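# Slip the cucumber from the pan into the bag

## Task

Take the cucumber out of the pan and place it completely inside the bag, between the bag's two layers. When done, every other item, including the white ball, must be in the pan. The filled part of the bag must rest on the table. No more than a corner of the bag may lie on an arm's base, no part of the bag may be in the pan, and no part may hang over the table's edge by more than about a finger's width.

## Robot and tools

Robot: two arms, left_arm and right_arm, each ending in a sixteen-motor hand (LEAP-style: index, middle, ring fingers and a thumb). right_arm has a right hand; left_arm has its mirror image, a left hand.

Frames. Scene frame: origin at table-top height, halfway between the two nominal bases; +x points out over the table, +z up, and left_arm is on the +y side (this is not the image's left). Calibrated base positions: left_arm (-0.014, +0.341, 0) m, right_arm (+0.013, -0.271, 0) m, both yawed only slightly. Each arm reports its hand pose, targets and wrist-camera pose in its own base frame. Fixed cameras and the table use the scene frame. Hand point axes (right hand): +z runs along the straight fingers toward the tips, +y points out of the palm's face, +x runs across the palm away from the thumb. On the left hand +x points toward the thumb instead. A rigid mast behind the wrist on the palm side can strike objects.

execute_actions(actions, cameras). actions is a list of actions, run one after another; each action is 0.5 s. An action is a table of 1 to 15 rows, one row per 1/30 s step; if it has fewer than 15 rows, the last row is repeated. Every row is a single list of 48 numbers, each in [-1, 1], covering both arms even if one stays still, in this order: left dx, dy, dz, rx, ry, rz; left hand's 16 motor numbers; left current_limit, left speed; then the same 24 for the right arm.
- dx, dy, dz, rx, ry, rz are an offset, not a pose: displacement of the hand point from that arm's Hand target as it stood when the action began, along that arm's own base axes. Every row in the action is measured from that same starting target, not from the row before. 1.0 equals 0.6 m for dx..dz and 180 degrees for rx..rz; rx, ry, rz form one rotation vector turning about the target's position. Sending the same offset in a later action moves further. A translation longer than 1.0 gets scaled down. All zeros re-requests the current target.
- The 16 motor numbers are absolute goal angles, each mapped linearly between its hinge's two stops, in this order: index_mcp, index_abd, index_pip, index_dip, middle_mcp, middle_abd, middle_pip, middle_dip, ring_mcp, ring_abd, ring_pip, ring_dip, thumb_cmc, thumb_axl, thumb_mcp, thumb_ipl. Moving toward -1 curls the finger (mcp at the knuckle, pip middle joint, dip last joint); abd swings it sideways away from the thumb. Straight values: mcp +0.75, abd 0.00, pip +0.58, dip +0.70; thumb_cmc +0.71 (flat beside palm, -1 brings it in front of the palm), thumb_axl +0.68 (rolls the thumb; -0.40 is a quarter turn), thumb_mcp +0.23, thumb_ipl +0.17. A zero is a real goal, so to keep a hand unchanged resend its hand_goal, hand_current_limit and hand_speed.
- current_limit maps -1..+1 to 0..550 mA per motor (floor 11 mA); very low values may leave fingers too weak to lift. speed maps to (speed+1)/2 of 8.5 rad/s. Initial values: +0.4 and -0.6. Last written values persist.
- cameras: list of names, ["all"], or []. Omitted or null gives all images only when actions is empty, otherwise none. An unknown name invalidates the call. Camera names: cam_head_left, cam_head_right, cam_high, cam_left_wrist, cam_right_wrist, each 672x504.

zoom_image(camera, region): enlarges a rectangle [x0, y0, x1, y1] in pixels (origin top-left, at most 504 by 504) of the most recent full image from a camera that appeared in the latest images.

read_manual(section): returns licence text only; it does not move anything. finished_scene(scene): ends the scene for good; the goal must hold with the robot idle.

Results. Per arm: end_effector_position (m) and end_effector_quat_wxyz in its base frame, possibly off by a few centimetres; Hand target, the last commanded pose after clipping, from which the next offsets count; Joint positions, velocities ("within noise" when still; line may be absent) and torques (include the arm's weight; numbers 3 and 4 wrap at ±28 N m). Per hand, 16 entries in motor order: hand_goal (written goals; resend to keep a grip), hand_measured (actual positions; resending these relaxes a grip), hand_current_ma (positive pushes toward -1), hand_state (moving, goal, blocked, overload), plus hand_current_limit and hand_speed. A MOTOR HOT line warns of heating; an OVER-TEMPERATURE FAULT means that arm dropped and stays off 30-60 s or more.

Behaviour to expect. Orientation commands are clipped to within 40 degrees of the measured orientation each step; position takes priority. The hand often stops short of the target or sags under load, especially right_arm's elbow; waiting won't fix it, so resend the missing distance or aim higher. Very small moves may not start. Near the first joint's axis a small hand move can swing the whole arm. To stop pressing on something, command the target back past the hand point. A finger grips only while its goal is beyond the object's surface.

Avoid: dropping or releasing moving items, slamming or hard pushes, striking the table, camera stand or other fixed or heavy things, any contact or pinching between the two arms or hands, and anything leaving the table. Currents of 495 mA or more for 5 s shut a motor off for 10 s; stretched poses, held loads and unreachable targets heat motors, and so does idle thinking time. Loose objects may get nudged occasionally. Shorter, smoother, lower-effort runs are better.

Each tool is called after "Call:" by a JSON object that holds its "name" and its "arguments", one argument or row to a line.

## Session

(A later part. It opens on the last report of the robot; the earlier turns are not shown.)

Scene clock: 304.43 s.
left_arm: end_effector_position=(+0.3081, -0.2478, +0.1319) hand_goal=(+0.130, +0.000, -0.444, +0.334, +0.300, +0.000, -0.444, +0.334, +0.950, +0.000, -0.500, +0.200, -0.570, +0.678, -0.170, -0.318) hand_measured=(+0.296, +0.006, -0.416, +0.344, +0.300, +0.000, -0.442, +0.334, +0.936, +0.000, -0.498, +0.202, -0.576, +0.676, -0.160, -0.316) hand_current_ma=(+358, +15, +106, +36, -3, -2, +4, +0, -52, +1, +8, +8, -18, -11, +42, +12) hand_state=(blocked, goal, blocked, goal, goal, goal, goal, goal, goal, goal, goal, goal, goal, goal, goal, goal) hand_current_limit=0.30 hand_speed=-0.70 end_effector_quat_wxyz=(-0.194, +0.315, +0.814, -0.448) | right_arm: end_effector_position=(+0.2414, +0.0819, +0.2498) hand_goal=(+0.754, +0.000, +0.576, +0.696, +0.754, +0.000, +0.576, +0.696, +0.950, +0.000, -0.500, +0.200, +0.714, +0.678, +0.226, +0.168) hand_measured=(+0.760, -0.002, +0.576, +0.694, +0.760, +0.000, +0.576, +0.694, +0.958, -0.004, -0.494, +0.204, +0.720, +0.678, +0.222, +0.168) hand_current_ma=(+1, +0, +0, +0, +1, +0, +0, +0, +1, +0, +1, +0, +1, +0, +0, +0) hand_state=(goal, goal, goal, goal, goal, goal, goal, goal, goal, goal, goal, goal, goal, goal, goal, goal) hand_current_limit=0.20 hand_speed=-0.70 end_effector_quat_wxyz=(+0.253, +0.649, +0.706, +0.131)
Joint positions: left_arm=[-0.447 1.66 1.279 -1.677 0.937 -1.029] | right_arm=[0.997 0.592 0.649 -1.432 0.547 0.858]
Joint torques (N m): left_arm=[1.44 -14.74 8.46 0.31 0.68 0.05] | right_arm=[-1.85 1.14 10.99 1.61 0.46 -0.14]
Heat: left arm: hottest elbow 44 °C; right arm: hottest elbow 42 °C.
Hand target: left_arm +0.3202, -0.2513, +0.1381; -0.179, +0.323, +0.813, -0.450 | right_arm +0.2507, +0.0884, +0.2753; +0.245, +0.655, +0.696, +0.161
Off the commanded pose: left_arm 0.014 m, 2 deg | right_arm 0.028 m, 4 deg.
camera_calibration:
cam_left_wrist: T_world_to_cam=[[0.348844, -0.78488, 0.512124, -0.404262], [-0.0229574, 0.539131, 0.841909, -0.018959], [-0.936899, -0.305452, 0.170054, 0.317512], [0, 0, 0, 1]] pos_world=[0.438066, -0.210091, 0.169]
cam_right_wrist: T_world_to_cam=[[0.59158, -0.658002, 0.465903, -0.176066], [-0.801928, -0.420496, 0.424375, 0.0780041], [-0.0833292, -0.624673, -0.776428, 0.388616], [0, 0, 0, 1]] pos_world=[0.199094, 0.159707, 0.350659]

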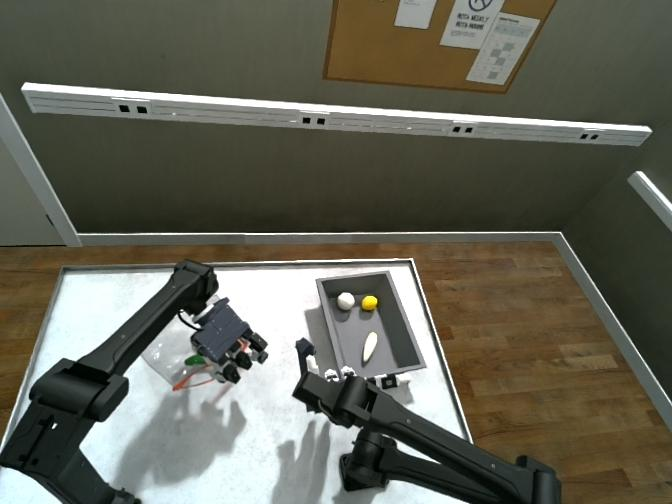

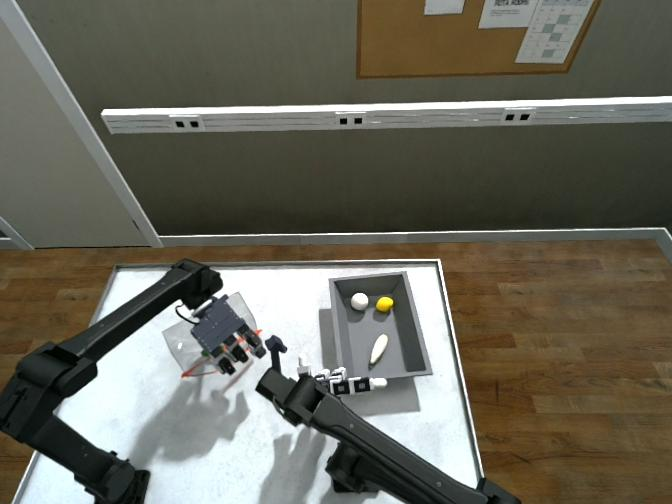

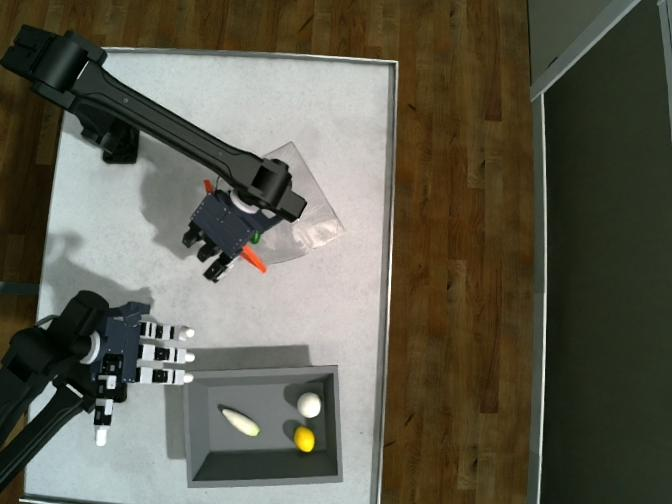

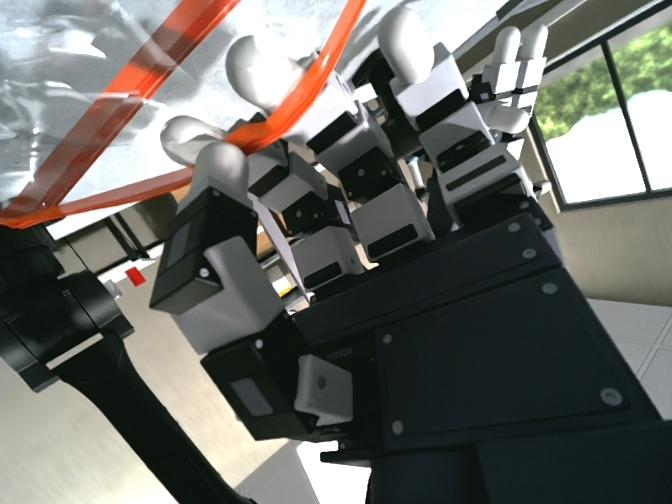

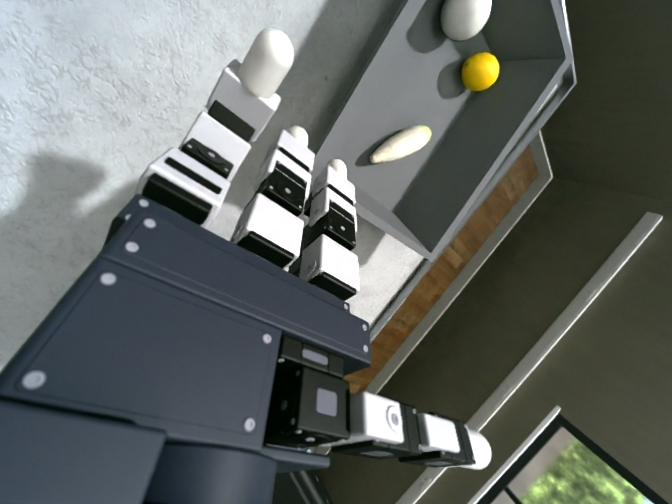

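Call:
{"name": "execute_actions", "arguments": {
  "actions": [
    [[-0.025,-0.0125,-0.042,0,0,0,0.13,0,-0.445,0.333,0.3,0,-0.445,0.333,0.95,0,-0.5,0.2,-0.571,0.678,-0.17,-0.319,0.2,-0.7,-0.07,-0.08,0,0,0,0,0.754,0,0.576,0.696,0.754,0,0.576,0.696,0.95,0,-0.5,0.2,0.714,0.678,0.226,0.168,0.2,-0.7]],
    [[-0.025,-0.0125,-0.042,0,0,0,0.13,0,-0.445,0.333,0.3,0,-0.445,0.333,0.95,0,-0.5,0.2,-0.571,0.678,-0.17,-0.319,0.2,-0.7,-0.04,-0.05,0.04,0,0,0,0.754,0,0.576,0.696,0.754,0,0.576,0.696,0.95,0,-0.5,0.2,0.714,0.678,0.226,0.168,0.2,-0.7]]
  ],
  "cameras": ["cam_head_left","cam_head_right","cam_left_wrist","cam_high"]
}}

Call:
{"name": "zoom_image", "arguments": {
  "camera": "cam_head_left",
  "region": [140, 310, 280, 430]
}}

Call:
{"name": "zoom_image", "arguments": {
  "camera": "cam_head_right",
  "region": [160, 280, 300, 410]
}}

Call:
{"name": "zoom_image", "arguments": {
  "camera": "cam_left_wrist",
  "region": [0, 0, 500, 250]
}}

Scene clock: 308.27 s.
left_arm: end_effector_position=(+0.2881, -0.2625, +0.0848) hand_goal=(+0.130, +0.000, -0.444, +0.334, +0.300, +0.000, -0.444, +0.334, +0.950, +0.000, -0.500, +0.200, -0.570, +0.678, -0.170, -0.318) hand_measured=(+0.296, +0.006, -0.416, +0.344, +0.300, +0.000, -0.442, +0.334, +0.936, +0.000, -0.498, +0.202, -0.576, +0.676, -0.160, -0.316) hand_current_ma=(+330, +15, +106, +36, -3, -2, +4, +0, -52, +1, +8, +8, -18, -11, +42, +11) hand_state=(blocked, goal, blocked, goal, goal, goal, goal, goal, goal, goal, goal, goal, goal, goal, goal, goal) hand_current_limit=0.20 hand_speed=-0.70 end_effector_quat_wxyz=(-0.184, +0.320, +0.814, -0.449) | right_arm: end_effector_position=(+0.1904, +0.0142, +0.2753) hand_goal=(+0.754, +0.000, +0.576, +0.696, +0.754, +0.000, +0.576, +0.696, +0.950, +0.000, -0.500, +0.200, +0.714, +0.678, +0.226, +0.168) hand_measured=(+0.760, -0.002, +0.576, +0.694, +0.760, +0.000, +0.576, +0.694, +0.958, -0.004, -0.494, +0.204, +0.720, +0.678, +0.222, +0.168) hand_current_ma=(+1, +0, +0, +0, +1, +0, +0, +0, +1, +0, +1, +0, +1, +0, +0, +0) hand_state=(goal, goal, goal, goal, goal, goal, goal, goal, goal, goal, goal, goal, goal, goal, goal, goal) hand_current_limit=0.20 hand_speed=-0.70 end_effector_quat_wxyz=(+0.216, +0.641, +0.716, +0.172)
Joint positions: left_arm=[-0.498 1.66 1.154 -1.464 0.959 -1.109] | right_arm=[0.926 0.236 0.67 -1.67 0.459 0.738]
Joint torques (N m): left_arm=[0.62 -14.97 6.67 0.64 0.87 -0.1] | right_arm=[-1.79 4.01 10.3 0.7 0.34 -0.19]
Heat: left arm: hottest elbow 43 °C; right arm: hottest elbow 43 °C.
Hand target: left_arm +0.2902, -0.2663, +0.0878; -0.179, +0.323, +0.813, -0.450 | right_arm +0.1847, +0.0103, +0.2994; +0.245, +0.655, +0.696, +0.161
Off the commanded pose: left_arm 0.005 m, 1 deg | right_arm 0.025 m, 4 deg.
joint sent to its limit (right arm) — joint 4 (wrist pitch), lower limit. The joint targets are off in position and orientation.
camera_calibration:
cam_left_wrist: T_world_to_cam=[[0.338741, -0.77965, 0.526688, -0.381669], [-0.0399459, 0.547361, 0.835943, 0.0357212], [-0.940031, -0.304207, 0.15427, 0.304766], [0, 0, 0, 1]] pos_world=[0.417204, -0.224409, 0.124143]
Images, in order (width x height): cam_head_left 672x504, cam_head_right 672x504, cam_high 672x504, cam_left_wrist 672x504.

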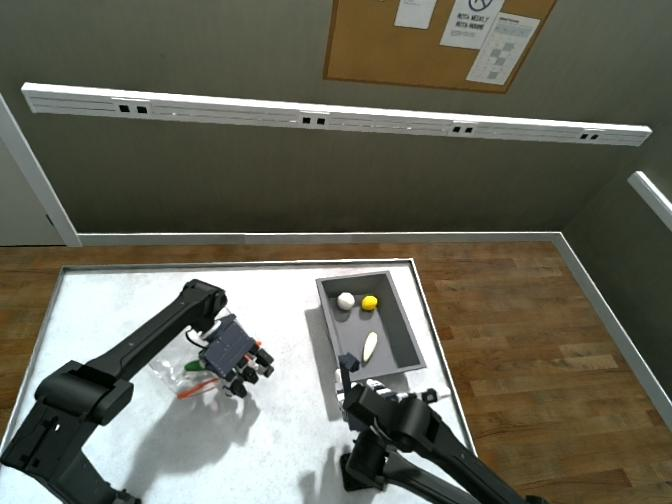

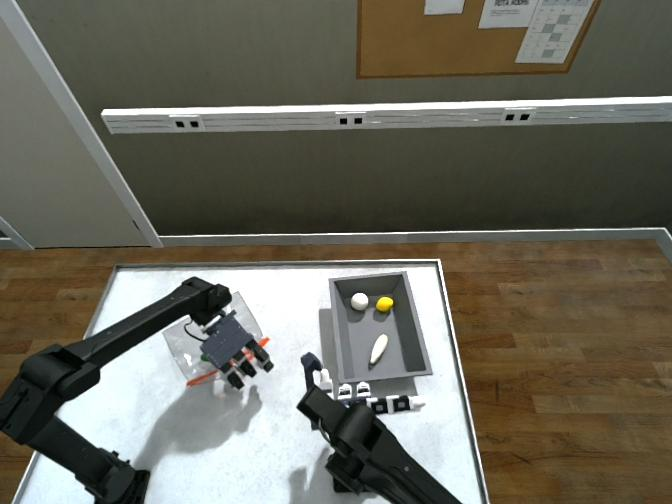

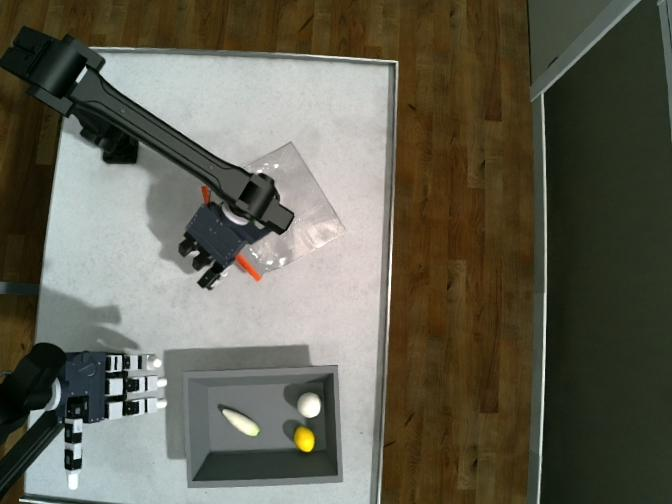

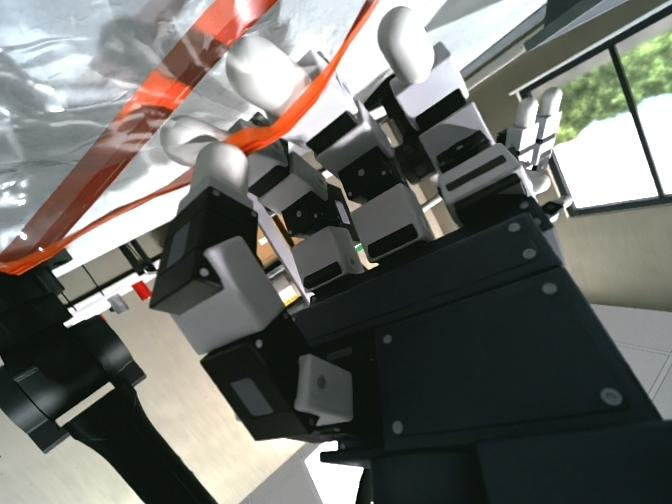

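Scaled by 3.600 from the camera's 672x504 image, which has a finer 960x720 frame.

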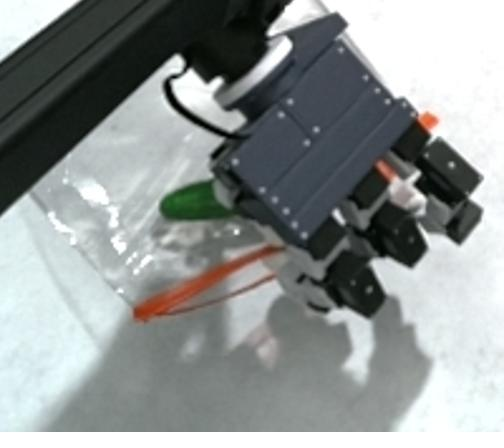

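Scaled by 3.600 from the camera's 672x504 image, which has a finer 960x720 frame.

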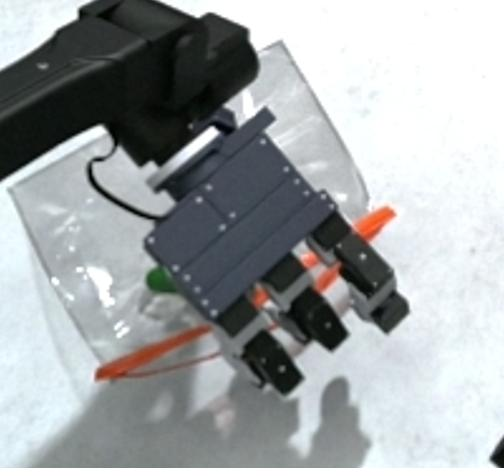

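Scaled by 1.008 from the camera's 672x504 image, which has a finer 960x720 frame.

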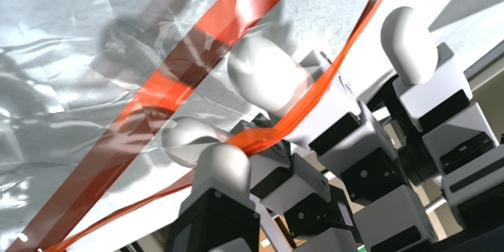

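Call:
{"name": "execute_actions", "arguments": {
  "actions": [
    [[-0.025,-0.0125,-0.035,0,0,0,0.13,0,-0.445,0.333,0.3,0,-0.445,0.333,0.95,0,-0.5,0.2,-0.571,0.678,-0.17,-0.319,0.2,-0.7,0,0,0,0,0,0,0.754,0,0.576,0.696,0.754,0,0.576,0.696,0.95,0,-0.5,0.2,0.714,0.678,0.226,0.168,0.2,-0.7]],
    [[-0.012,-0.006,-0.025,0,0,0,0.13,0,-0.445,0.333,0.3,0,-0.445,0.333,0.95,0,-0.5,0.2,-0.571,0.678,0,-0.319,0.2,-0.7,0,0,0,0,0,0,0.754,0,0.576,0.696,0.754,0,0.576,0.696,0.95,0,-0.5,0.2,0.714,0.678,0.226,0.168,0.2,-0.7]],
    [[0,0,0,0,0,0,0.13,0,-0.445,0.333,0.3,0,-0.445,0.333,0.95,0,-0.5,0.2,-0.571,0.678,0.23,-0.319,0.2,-0.7,0,0,0,0,0,0,0.754,0,0.576,0.696,0.754,0,0.576,0.696,0.95,0,-0.5,0.2,0.714,0.678,0.226,0.168,0.2,-0.7]]
  ],
  "cameras": ["cam_head_left","cam_head_right","cam_left_wrist","cam_high"]
}}

Call:
{"name": "zoom_image", "arguments": {
  "camera": "cam_head_left",
  "region": [140, 310, 280, 430]
}}

Call:
{"name": "zoom_image", "arguments": {
  "camera": "cam_head_right",
  "region": [160, 280, 300, 410]
}}

Call:
{"name": "zoom_image", "arguments": {
  "camera": "cam_left_wrist",
  "region": [0, 0, 500, 250]
}}

Scene clock: 311.70 s.
left_arm: end_effector_position=(+0.2679, -0.2732, +0.0514) hand_goal=(+0.130, +0.000, -0.444, +0.334, +0.300, +0.000, -0.444, +0.334, +0.950, +0.000, -0.500, +0.200, -0.570, +0.678, +0.230, -0.318) hand_measured=(+0.132, +0.002, -0.436, +0.338, +0.300, +0.000, -0.442, +0.334, +0.936, +0.000, -0.498, +0.202, -0.574, +0.676, +0.226, -0.320) hand_current_ma=(+8, +7, +24, +12, -3, -2, +4, +0, -52, +1, +8, +8, -12, -7, -18, -6) hand_state=(goal, goal, goal, goal, goal, goal, goal, goal, goal, goal, goal, goal, goal, goal, goal, goal) hand_current_limit=0.20 hand_speed=-0.70 end_effector_quat_wxyz=(-0.180, +0.321, +0.814, -0.449) | right_arm: end_effector_position=(+0.1902, +0.0141, +0.2744) hand_goal=(+0.754, +0.000, +0.576, +0.696, +0.754, +0.000, +0.576, +0.696, +0.950, +0.000, -0.500, +0.200, +0.714, +0.678, +0.226, +0.168) hand_measured=(+0.760, -0.002, +0.576, +0.694, +0.760, +0.000, +0.576, +0.694, +0.958, -0.004, -0.494, +0.204, +0.720, +0.678, +0.222, +0.168) hand_current_ma=(+1, +0, +0, +0, +1, +0, +0, +0, +1, +0, +1, +0, +1, +0, +0, +0) hand_state=(goal, goal, goal, goal, goal, goal, goal, goal, goal, goal, goal, goal, goal, goal, goal, goal) hand_current_limit=0.20 hand_speed=-0.70 end_effector_quat_wxyz=(+0.216, +0.639, +0.719, +0.169)
Joint positions: left_arm=[-0.544 1.66 1.059 -1.293 0.975 -1.191] | right_arm=[0.912 0.235 0.67 -1.67 0.451 0.717]
Joint torques (N m): left_arm=[0.32 -13.98 6.26 0.79 0.89 -0.11] | right_arm=[-2.2 4.07 10.58 0.77 0.37 -0.12]
Heat: left arm: hottest elbow 43 °C; right arm: hottest elbow 43 °C.
Hand target: left_arm +0.2681, -0.2775, +0.0519; -0.179, +0.323, +0.813, -0.450 | right_arm +0.1846, +0.0103, +0.2994; +0.245, +0.655, +0.696, +0.161
Off the commanded pose: left_arm 0.004 m, 0 deg | right_arm 0.026 m, 5 deg.
joint sent to its limit (right arm) — joint 4 (wrist pitch), lower limit. The joint targets are off in position and orientation.
camera_calibration:
cam_left_wrist: T_world_to_cam=[[0.336916, -0.777118, 0.531577, -0.364669], [-0.0483491, 0.549561, 0.834053, 0.0716563], [-0.940292, -0.306707, 0.147583, 0.287454], [0, 0, 0, 1]] pos_world=[0.396618, -0.234606, 0.0916614]
Images, in order (width x height): cam_head_left 672x504, cam_head_right 672x504, cam_high 672x504, cam_left_wrist 672x504.

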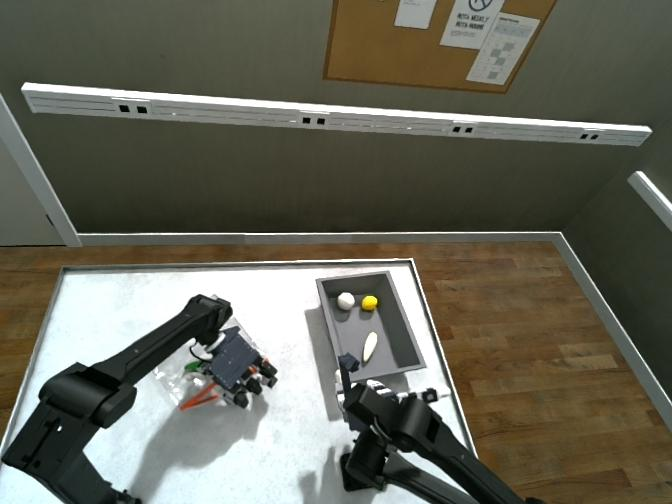

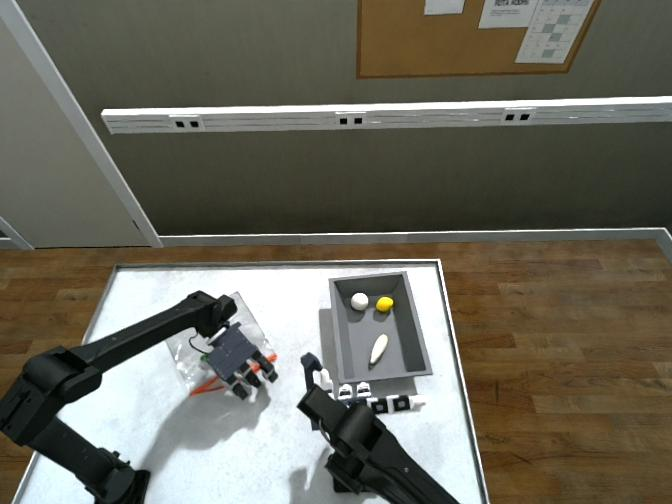

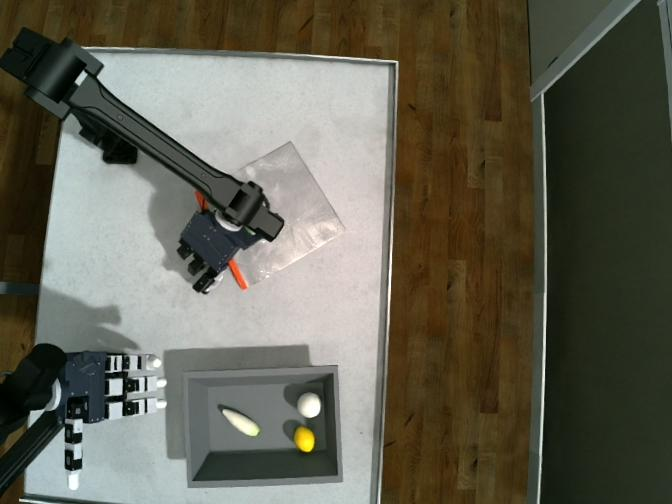

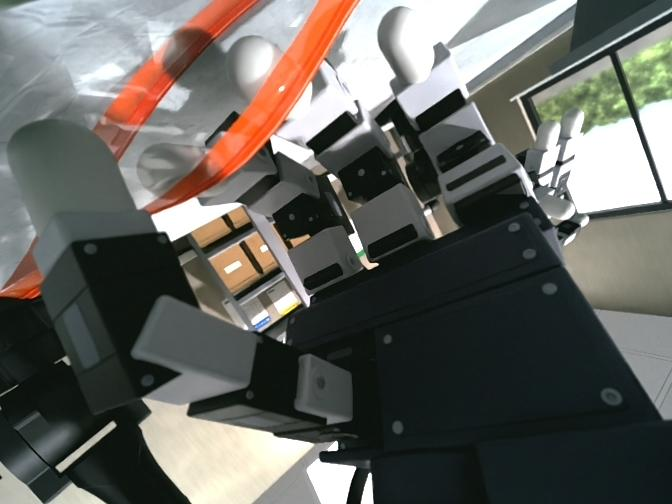

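Scaled by 3.600 from the camera's 672x504 image, which has a finer 960x720 frame.

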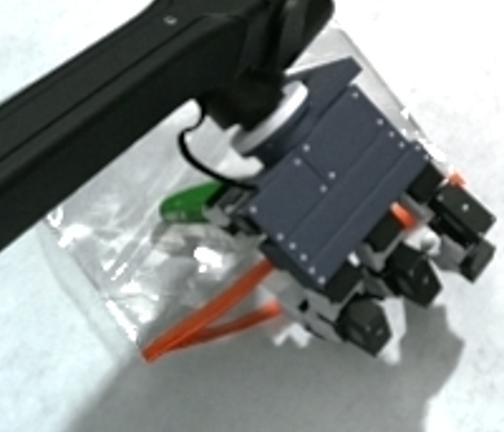

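Scaled by 3.600 from the camera's 672x504 image, which has a finer 960x720 frame.

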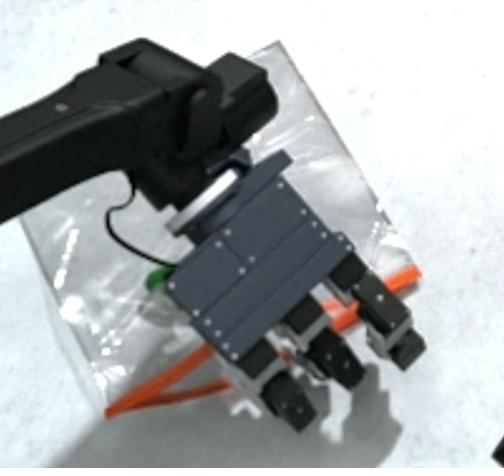

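Scaled by 1.008 from the camera's 672x504 image, which has a finer 960x720 frame.

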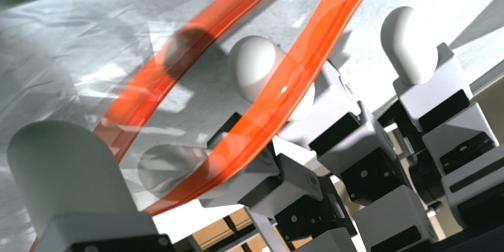

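Call:
{"name": "execute_actions", "arguments": {
  "actions": [
    [[0,0,-0.03,0,0,0,0.13,0,-0.445,0.333,0.3,0,-0.445,0.333,0.95,0,-0.5,0.2,-0.571,0.678,0.23,-0.319,0.2,-0.7,0,0,0,0,0,0,0.754,0,0.576,0.696,0.754,0,0.576,0.696,0.95,0,-0.5,0.2,0.714,0.678,0.226,0.168,0.2,-0.7]],
    [[-0.037,-0.019,0,0,0,0,0.2,0,-0.445,0.333,0.35,0,-0.445,0.333,0.95,0,-0.5,0.2,-0.571,0.678,0.23,-0.319,0.2,-0.7,0,0,0,0,0,0,0.754,0,0.576,0.696,0.754,0,0.576,0.696,0.95,0,-0.5,0.2,0.714,0.678,0.226,0.168,0.2,-0.7]],
    [[-0.037,-0.019,0,0,0,0,0.3,0,-0.445,0.333,0.4,0,-0.445,0.333,0.95,0,-0.5,0.2,-0.571,0.678,0.23,-0.319,0.2,-0.7,0,0,0,0,0,0,0.754,0,0.576,0.696,0.754,0,0.576,0.696,0.95,0,-0.5,0.2,0.714,0.678,0.226,0.168,0.2,-0.7]]
  ],
  "cameras": ["cam_head_left","cam_head_right","cam_left_wrist","cam_high"]
}}

Call:
{"name": "zoom_image", "arguments": {
  "camera": "cam_head_left",
  "region": [140, 310, 280, 430]
}}

Call:
{"name": "zoom_image", "arguments": {
  "camera": "cam_left_wrist",
  "region": [0, 0, 500, 250]
}}

Scene clock: 315.20 s.
left_arm: end_effector_position=(+0.2260, -0.2984, +0.0314) hand_goal=(+0.300, +0.000, -0.444, +0.334, +0.400, +0.000, -0.444, +0.334, +0.950, +0.000, -0.500, +0.200, -0.570, +0.678, +0.230, -0.318) hand_measured=(+0.292, +0.002, -0.442, +0.338, +0.364, -0.002, -0.464, +0.324, +0.936, +0.000, -0.498, +0.202, -0.574, +0.676, +0.226, -0.320) hand_current_ma=(-27, +4, +7, +10, -156, -5, -77, -35, -52, +1, +7, +8, -10, -7, -13, -5) hand_state=(goal, goal, goal, goal, blocked, goal, blocked, goal, goal, goal, goal, goal, goal, goal, goal, goal) hand_current_limit=0.20 hand_speed=-0.70 end_effector_quat_wxyz=(-0.181, +0.320, +0.813, -0.450) | right_arm: end_effector_position=(+0.1902, +0.0141, +0.2744) hand_goal=(+0.754, +0.000, +0.576, +0.696, +0.754, +0.000, +0.576, +0.696, +0.950, +0.000, -0.500, +0.200, +0.714, +0.678, +0.226, +0.168) hand_measured=(+0.760, -0.002, +0.576, +0.694, +0.760, +0.000, +0.576, +0.694, +0.958, -0.004, -0.494, +0.204, +0.720, +0.678, +0.222, +0.168) hand_current_ma=(+1, +0, +0, +0, +1, +0, +0, +0, +1, +0, +1, +0, +1, +0, +0, +0) hand_state=(goal, goal, goal, goal, goal, goal, goal, goal, goal, goal, goal, goal, goal, goal, goal, goal) hand_current_limit=0.20 hand_speed=-0.70 end_effector_quat_wxyz=(+0.216, +0.639, +0.719, +0.169)
Joint positions: left_arm=[-0.652 1.618 0.947 -1.066 1.005 -1.381] | right_arm=[0.912 0.235 0.67 -1.67 0.451 0.717]
Joint torques (N m): left_arm=[0.44 -14.21 5.55 1.03 0.78 -0.13] | right_arm=[-1.32 4.01 10.44 0.92 0.31 -0.09]
Heat: left arm: hottest elbow 43 °C; right arm: hottest elbow 43 °C.
Hand target: left_arm +0.2237, -0.3003, +0.0338; -0.179, +0.323, +0.813, -0.450 | right_arm +0.1846, +0.0103, +0.2994; +0.245, +0.655, +0.696, +0.161
Off the commanded pose: left_arm 0.004 m, 0 deg | right_arm 0.026 m, 5 deg.
joint sent to its limit (right arm) — joint 4 (wrist pitch), lower limit. The joint targets are off in position and orientation.
camera_calibration:
cam_left_wrist: T_world_to_cam=[[0.338668, -0.776174, 0.531844, -0.359697], [-0.0453246, 0.551132, 0.833186, 0.0999925], [-0.939814, -0.306279, 0.151471, 0.243198], [0, 0, 0, 1]] pos_world=[0.354911, -0.25981, 0.0711529]
Images, in order (width x height): cam_head_left 672x504, cam_head_right 672x504, cam_high 672x504, cam_left_wrist 672x504.

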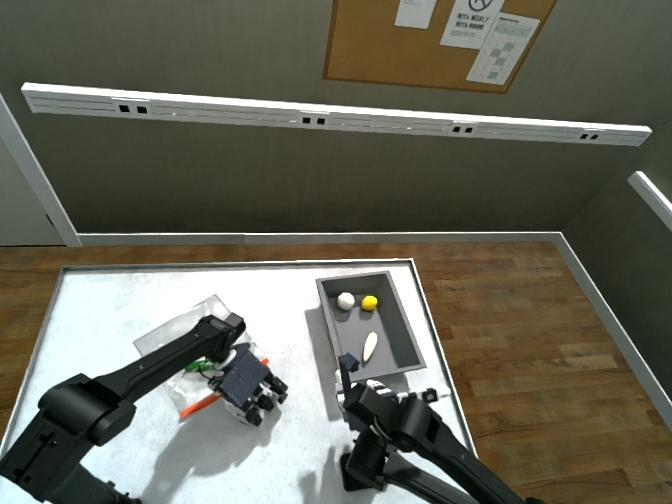

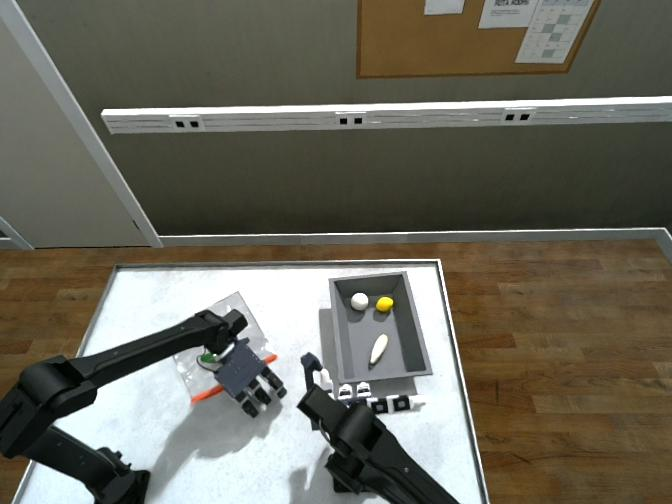

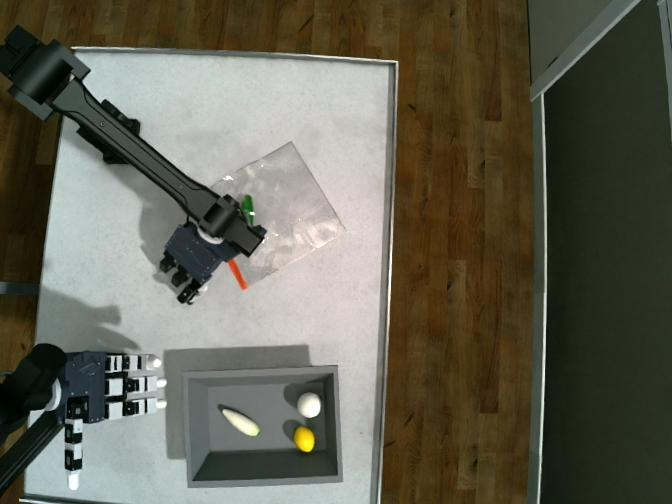

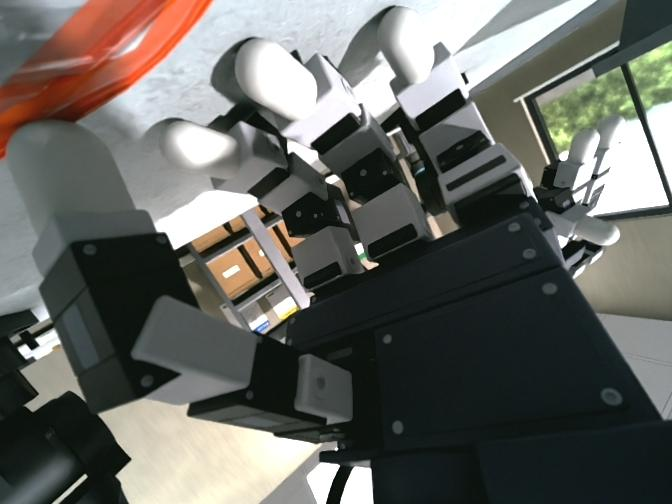

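Scaled by 3.600 from the camera's 672x504 image, which has a finer 960x720 frame.

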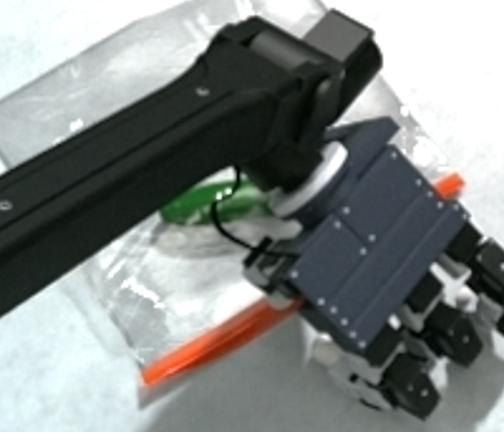

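Scaled by 1.008 from the camera's 672x504 image, which has a finer 960x720 frame.

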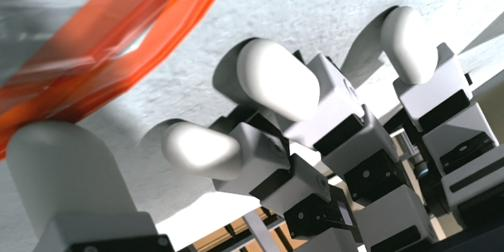

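Call:
{"name": "execute_actions", "arguments": {
  "actions": [
    [[-0.01,-0.01,0.04,0,0,0,0.3,0,-0.445,0.333,0.4,0,-0.445,0.333,0.95,0,-0.5,0.2,-0.571,0.678,0.3,-0.2,0.2,-0.7,0,0,0,0,0,0,0.754,0,0.576,0.696,0.754,0,0.576,0.696,0.95,0,-0.5,0.2,0.714,0.678,0.226,0.168,0.2,-0.7]],
    [[-0.01,0,0.08,0,0,0,0.3,0,-0.445,0.333,0.4,0,-0.445,0.333,0.95,0,-0.5,0.2,-0.571,0.678,0.3,-0.2,0.2,-0.7,0,0,0,0,0,0,0.754,0,0.576,0.696,0.754,0,0.576,0.696,0.95,0,-0.5,0.2,0.714,0.678,0.226,0.168,0.2,-0.7]],
    [[0,0,0.1,0,0,0,0.3,0,-0.445,0.333,0.4,0,-0.445,0.333,0.95,0,-0.5,0.2,-0.571,0.678,0.3,-0.2,0.2,-0.7,0,0,0,0,0,0,0.754,0,0.576,0.696,0.754,0,0.576,0.696,0.95,0,-0.5,0.2,0.714,0.678,0.226,0.168,0.2,-0.7]],
    [[0,0.12,0.08,0,0,0,0.6,0,0.3,0.5,0.6,0,0.3,0.5,0.95,0,0.5,0.5,-0.2,0.678,0.226,0.168,0.2,-0.7,0,0,0,0,0,0,0.754,0,0.576,0.696,0.754,0,0.576,0.696,0.95,0,-0.5,0.2,0.714,0.678,0.226,0.168,0.2,-0.7]],
    [[0,0.15,0.03,0,0,0,0.754,0,0.576,0.696,0.754,0,0.576,0.696,0.754,0,0.576,0.696,0.3,0.678,0.226,0.168,0.2,-0.7,0,0,0,0,0,0,0.754,0,0.576,0.696,0.754,0,0.576,0.696,0.95,0,-0.5,0.2,0.714,0.678,0.226,0.168,0.2,-0.7]]
  ],
  "cameras": ["all"]
}}

Call:
{"name": "zoom_image", "arguments": {
  "camera": "cam_head_left",
  "region": [120, 280, 300, 430]
}}

Call:
{"name": "zoom_image", "arguments": {
  "camera": "cam_high",
  "region": [180, 130, 360, 300]
}}

Scene clock: 319.43 s.
left_arm: end_effector_position=(+0.2099, -0.1474, +0.2287) hand_goal=(+0.754, +0.000, +0.576, +0.696, +0.754, +0.000, +0.576, +0.696, +0.754, +0.000, +0.576, +0.696, +0.300, +0.678, +0.226, +0.168) hand_measured=(+0.736, +0.002, +0.570, +0.692, +0.736, -0.002, +0.570, +0.694, +0.748, +0.000, +0.568, +0.694, +0.288, +0.676, +0.226, +0.166) hand_current_ma=(-73, +4, -21, -9, -69, -5, -20, -9, -23, +1, -24, -8, -45, -7, -3, -12) hand_state=(goal, goal, goal, goal, goal, goal, goal, goal, goal, goal, goal, goal, goal, goal, goal, goal) hand_current_limit=0.20 hand_speed=-0.70 end_effector_quat_wxyz=(-0.061, +0.280, +0.872, -0.397) | right_arm: end_effector_position=(+0.1902, +0.0141, +0.2744) hand_goal=(+0.754, +0.000, +0.576, +0.696, +0.754, +0.000, +0.576, +0.696, +0.950, +0.000, -0.500, +0.200, +0.714, +0.678, +0.226, +0.168) hand_measured=(+0.760, -0.002, +0.576, +0.694, +0.760, +0.000, +0.576, +0.694, +0.958, -0.004, -0.494, +0.204, +0.720, +0.678, +0.222, +0.168) hand_current_ma=(+1, +0, +0, +0, +1, +0, +0, +0, +1, +0, +1, +0, +1, +0, +0, +0) hand_state=(goal, goal, goal, goal, goal, goal, goal, goal, goal, goal, goal, goal, goal, goal, goal, goal) hand_current_limit=0.20 hand_speed=-0.70 end_effector_quat_wxyz=(+0.216, +0.639, +0.719, +0.169)
Joint positions: left_arm=[-0.346 1.048 1.026 -1.674 0.82 -1.24] | right_arm=[0.912 0.235 0.67 -1.67 0.451 0.717]
Joint torques (N m): left_arm=[1.67 -6.07 8.02 0.5 0.66 -0.08] | right_arm=[-1.61 4.31 10.66 0.8 0.34 -0.08]
Heat: left arm: hottest elbow 42 °C; right arm: hottest elbow 43 °C.
Hand target: left_arm +0.2116, -0.1442, +0.2317; -0.179, +0.323, +0.813, -0.450 | right_arm +0.1846, +0.0103, +0.2994; +0.245, +0.655, +0.696, +0.161
Off the commanded pose: left_arm 0.005 m, 17 deg | right_arm 0.026 m, 5 deg.
joint sent to its limit (left arm) — joint 4 (wrist pitch), lower limit. The joint targets are off in orientation, not in position.
joint sent to its limit (right arm) — joint 4 (wrist pitch), lower limit. The joint targets are off in position and orientation.
camera_calibration:
cam_left_wrist: T_world_to_cam=[[0.368942, -0.749384, 0.549823, -0.348403], [-0.323143, 0.451233, 0.831845, -0.104471], [-0.87147, -0.484574, -0.0756797, 0.255747], [0, 0, 0, 1]] pos_world=[0.317657, -0.0900183, 0.297819]
cam_right_wrist: T_world_to_cam=[[0.633937, -0.662007, 0.399839, -0.191665], [-0.771494, -0.505185, 0.386763, 0.00369661], [-0.0540467, -0.553656, -0.83099, 0.369543], [0, 0, 0, 1]] pos_world=[0.144328, 0.0795836, 0.382291]

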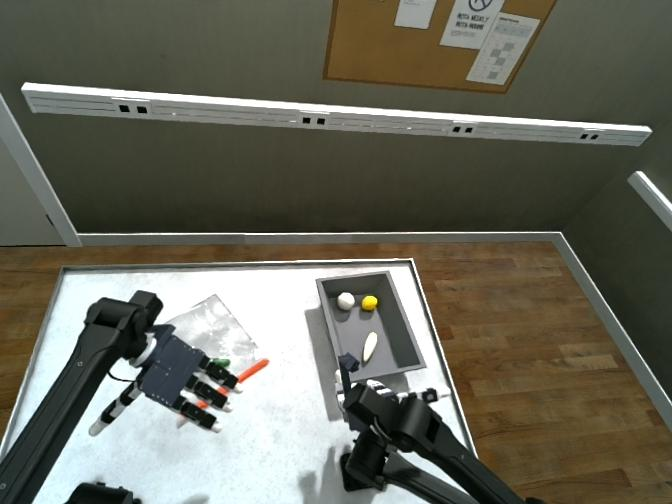

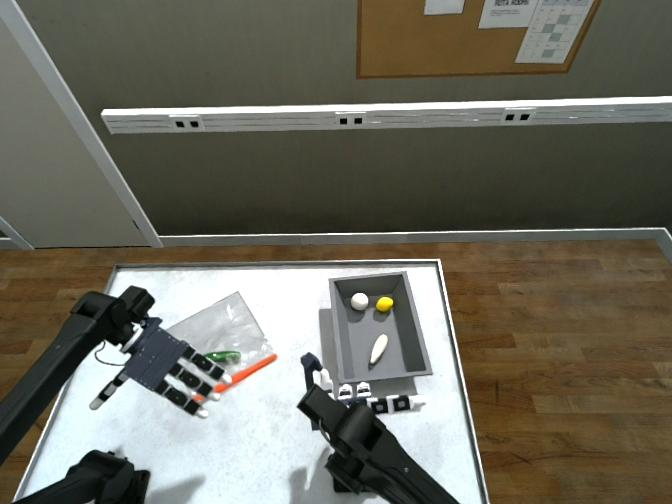

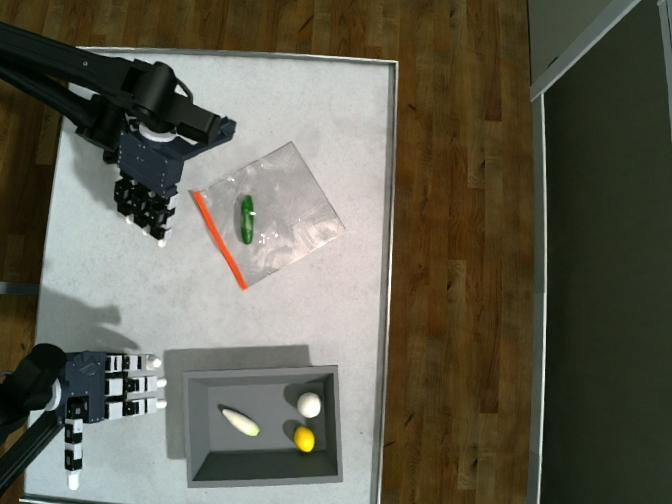

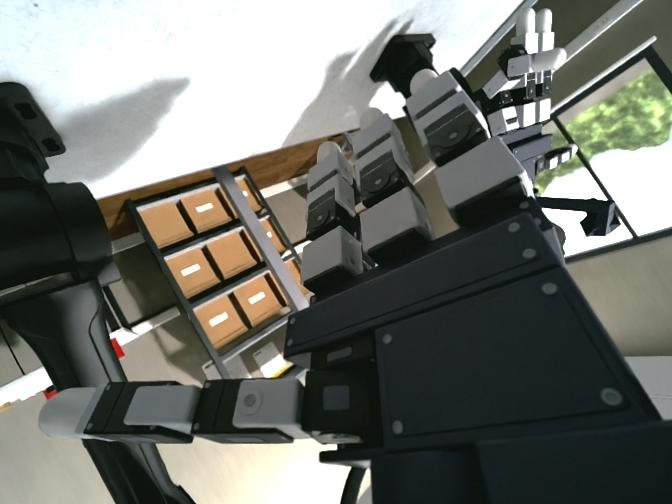

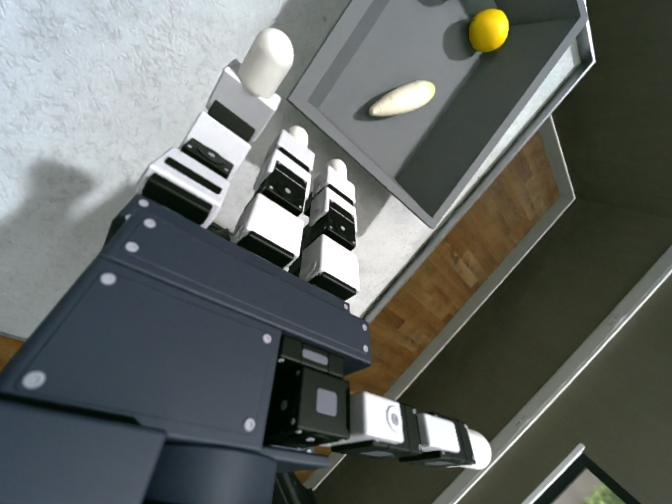

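Scaled by 2.800 from the camera's 672x504 image, which has a finer 960x720 frame.

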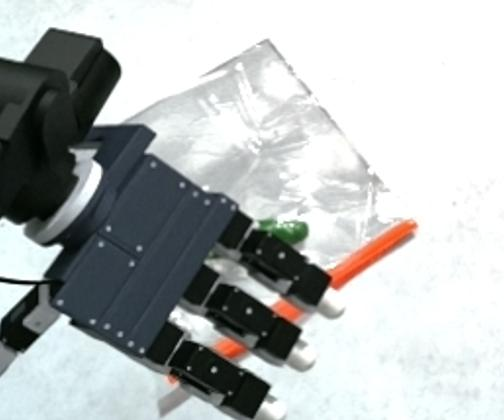

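Scaled by 2.800 from the camera's 672x504 image, which has a finer 960x720 frame.

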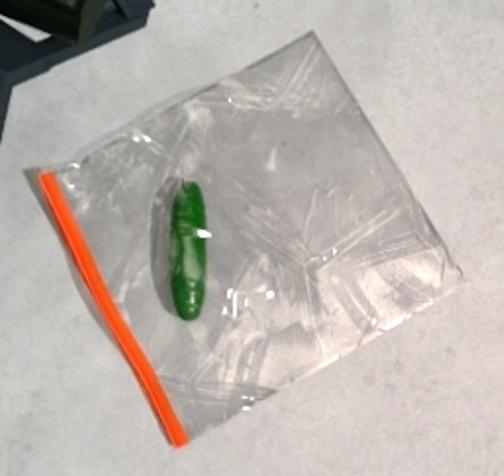

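Call:
{"name": "finished_scene", "arguments": {

}}

The scene is finished: the task was done.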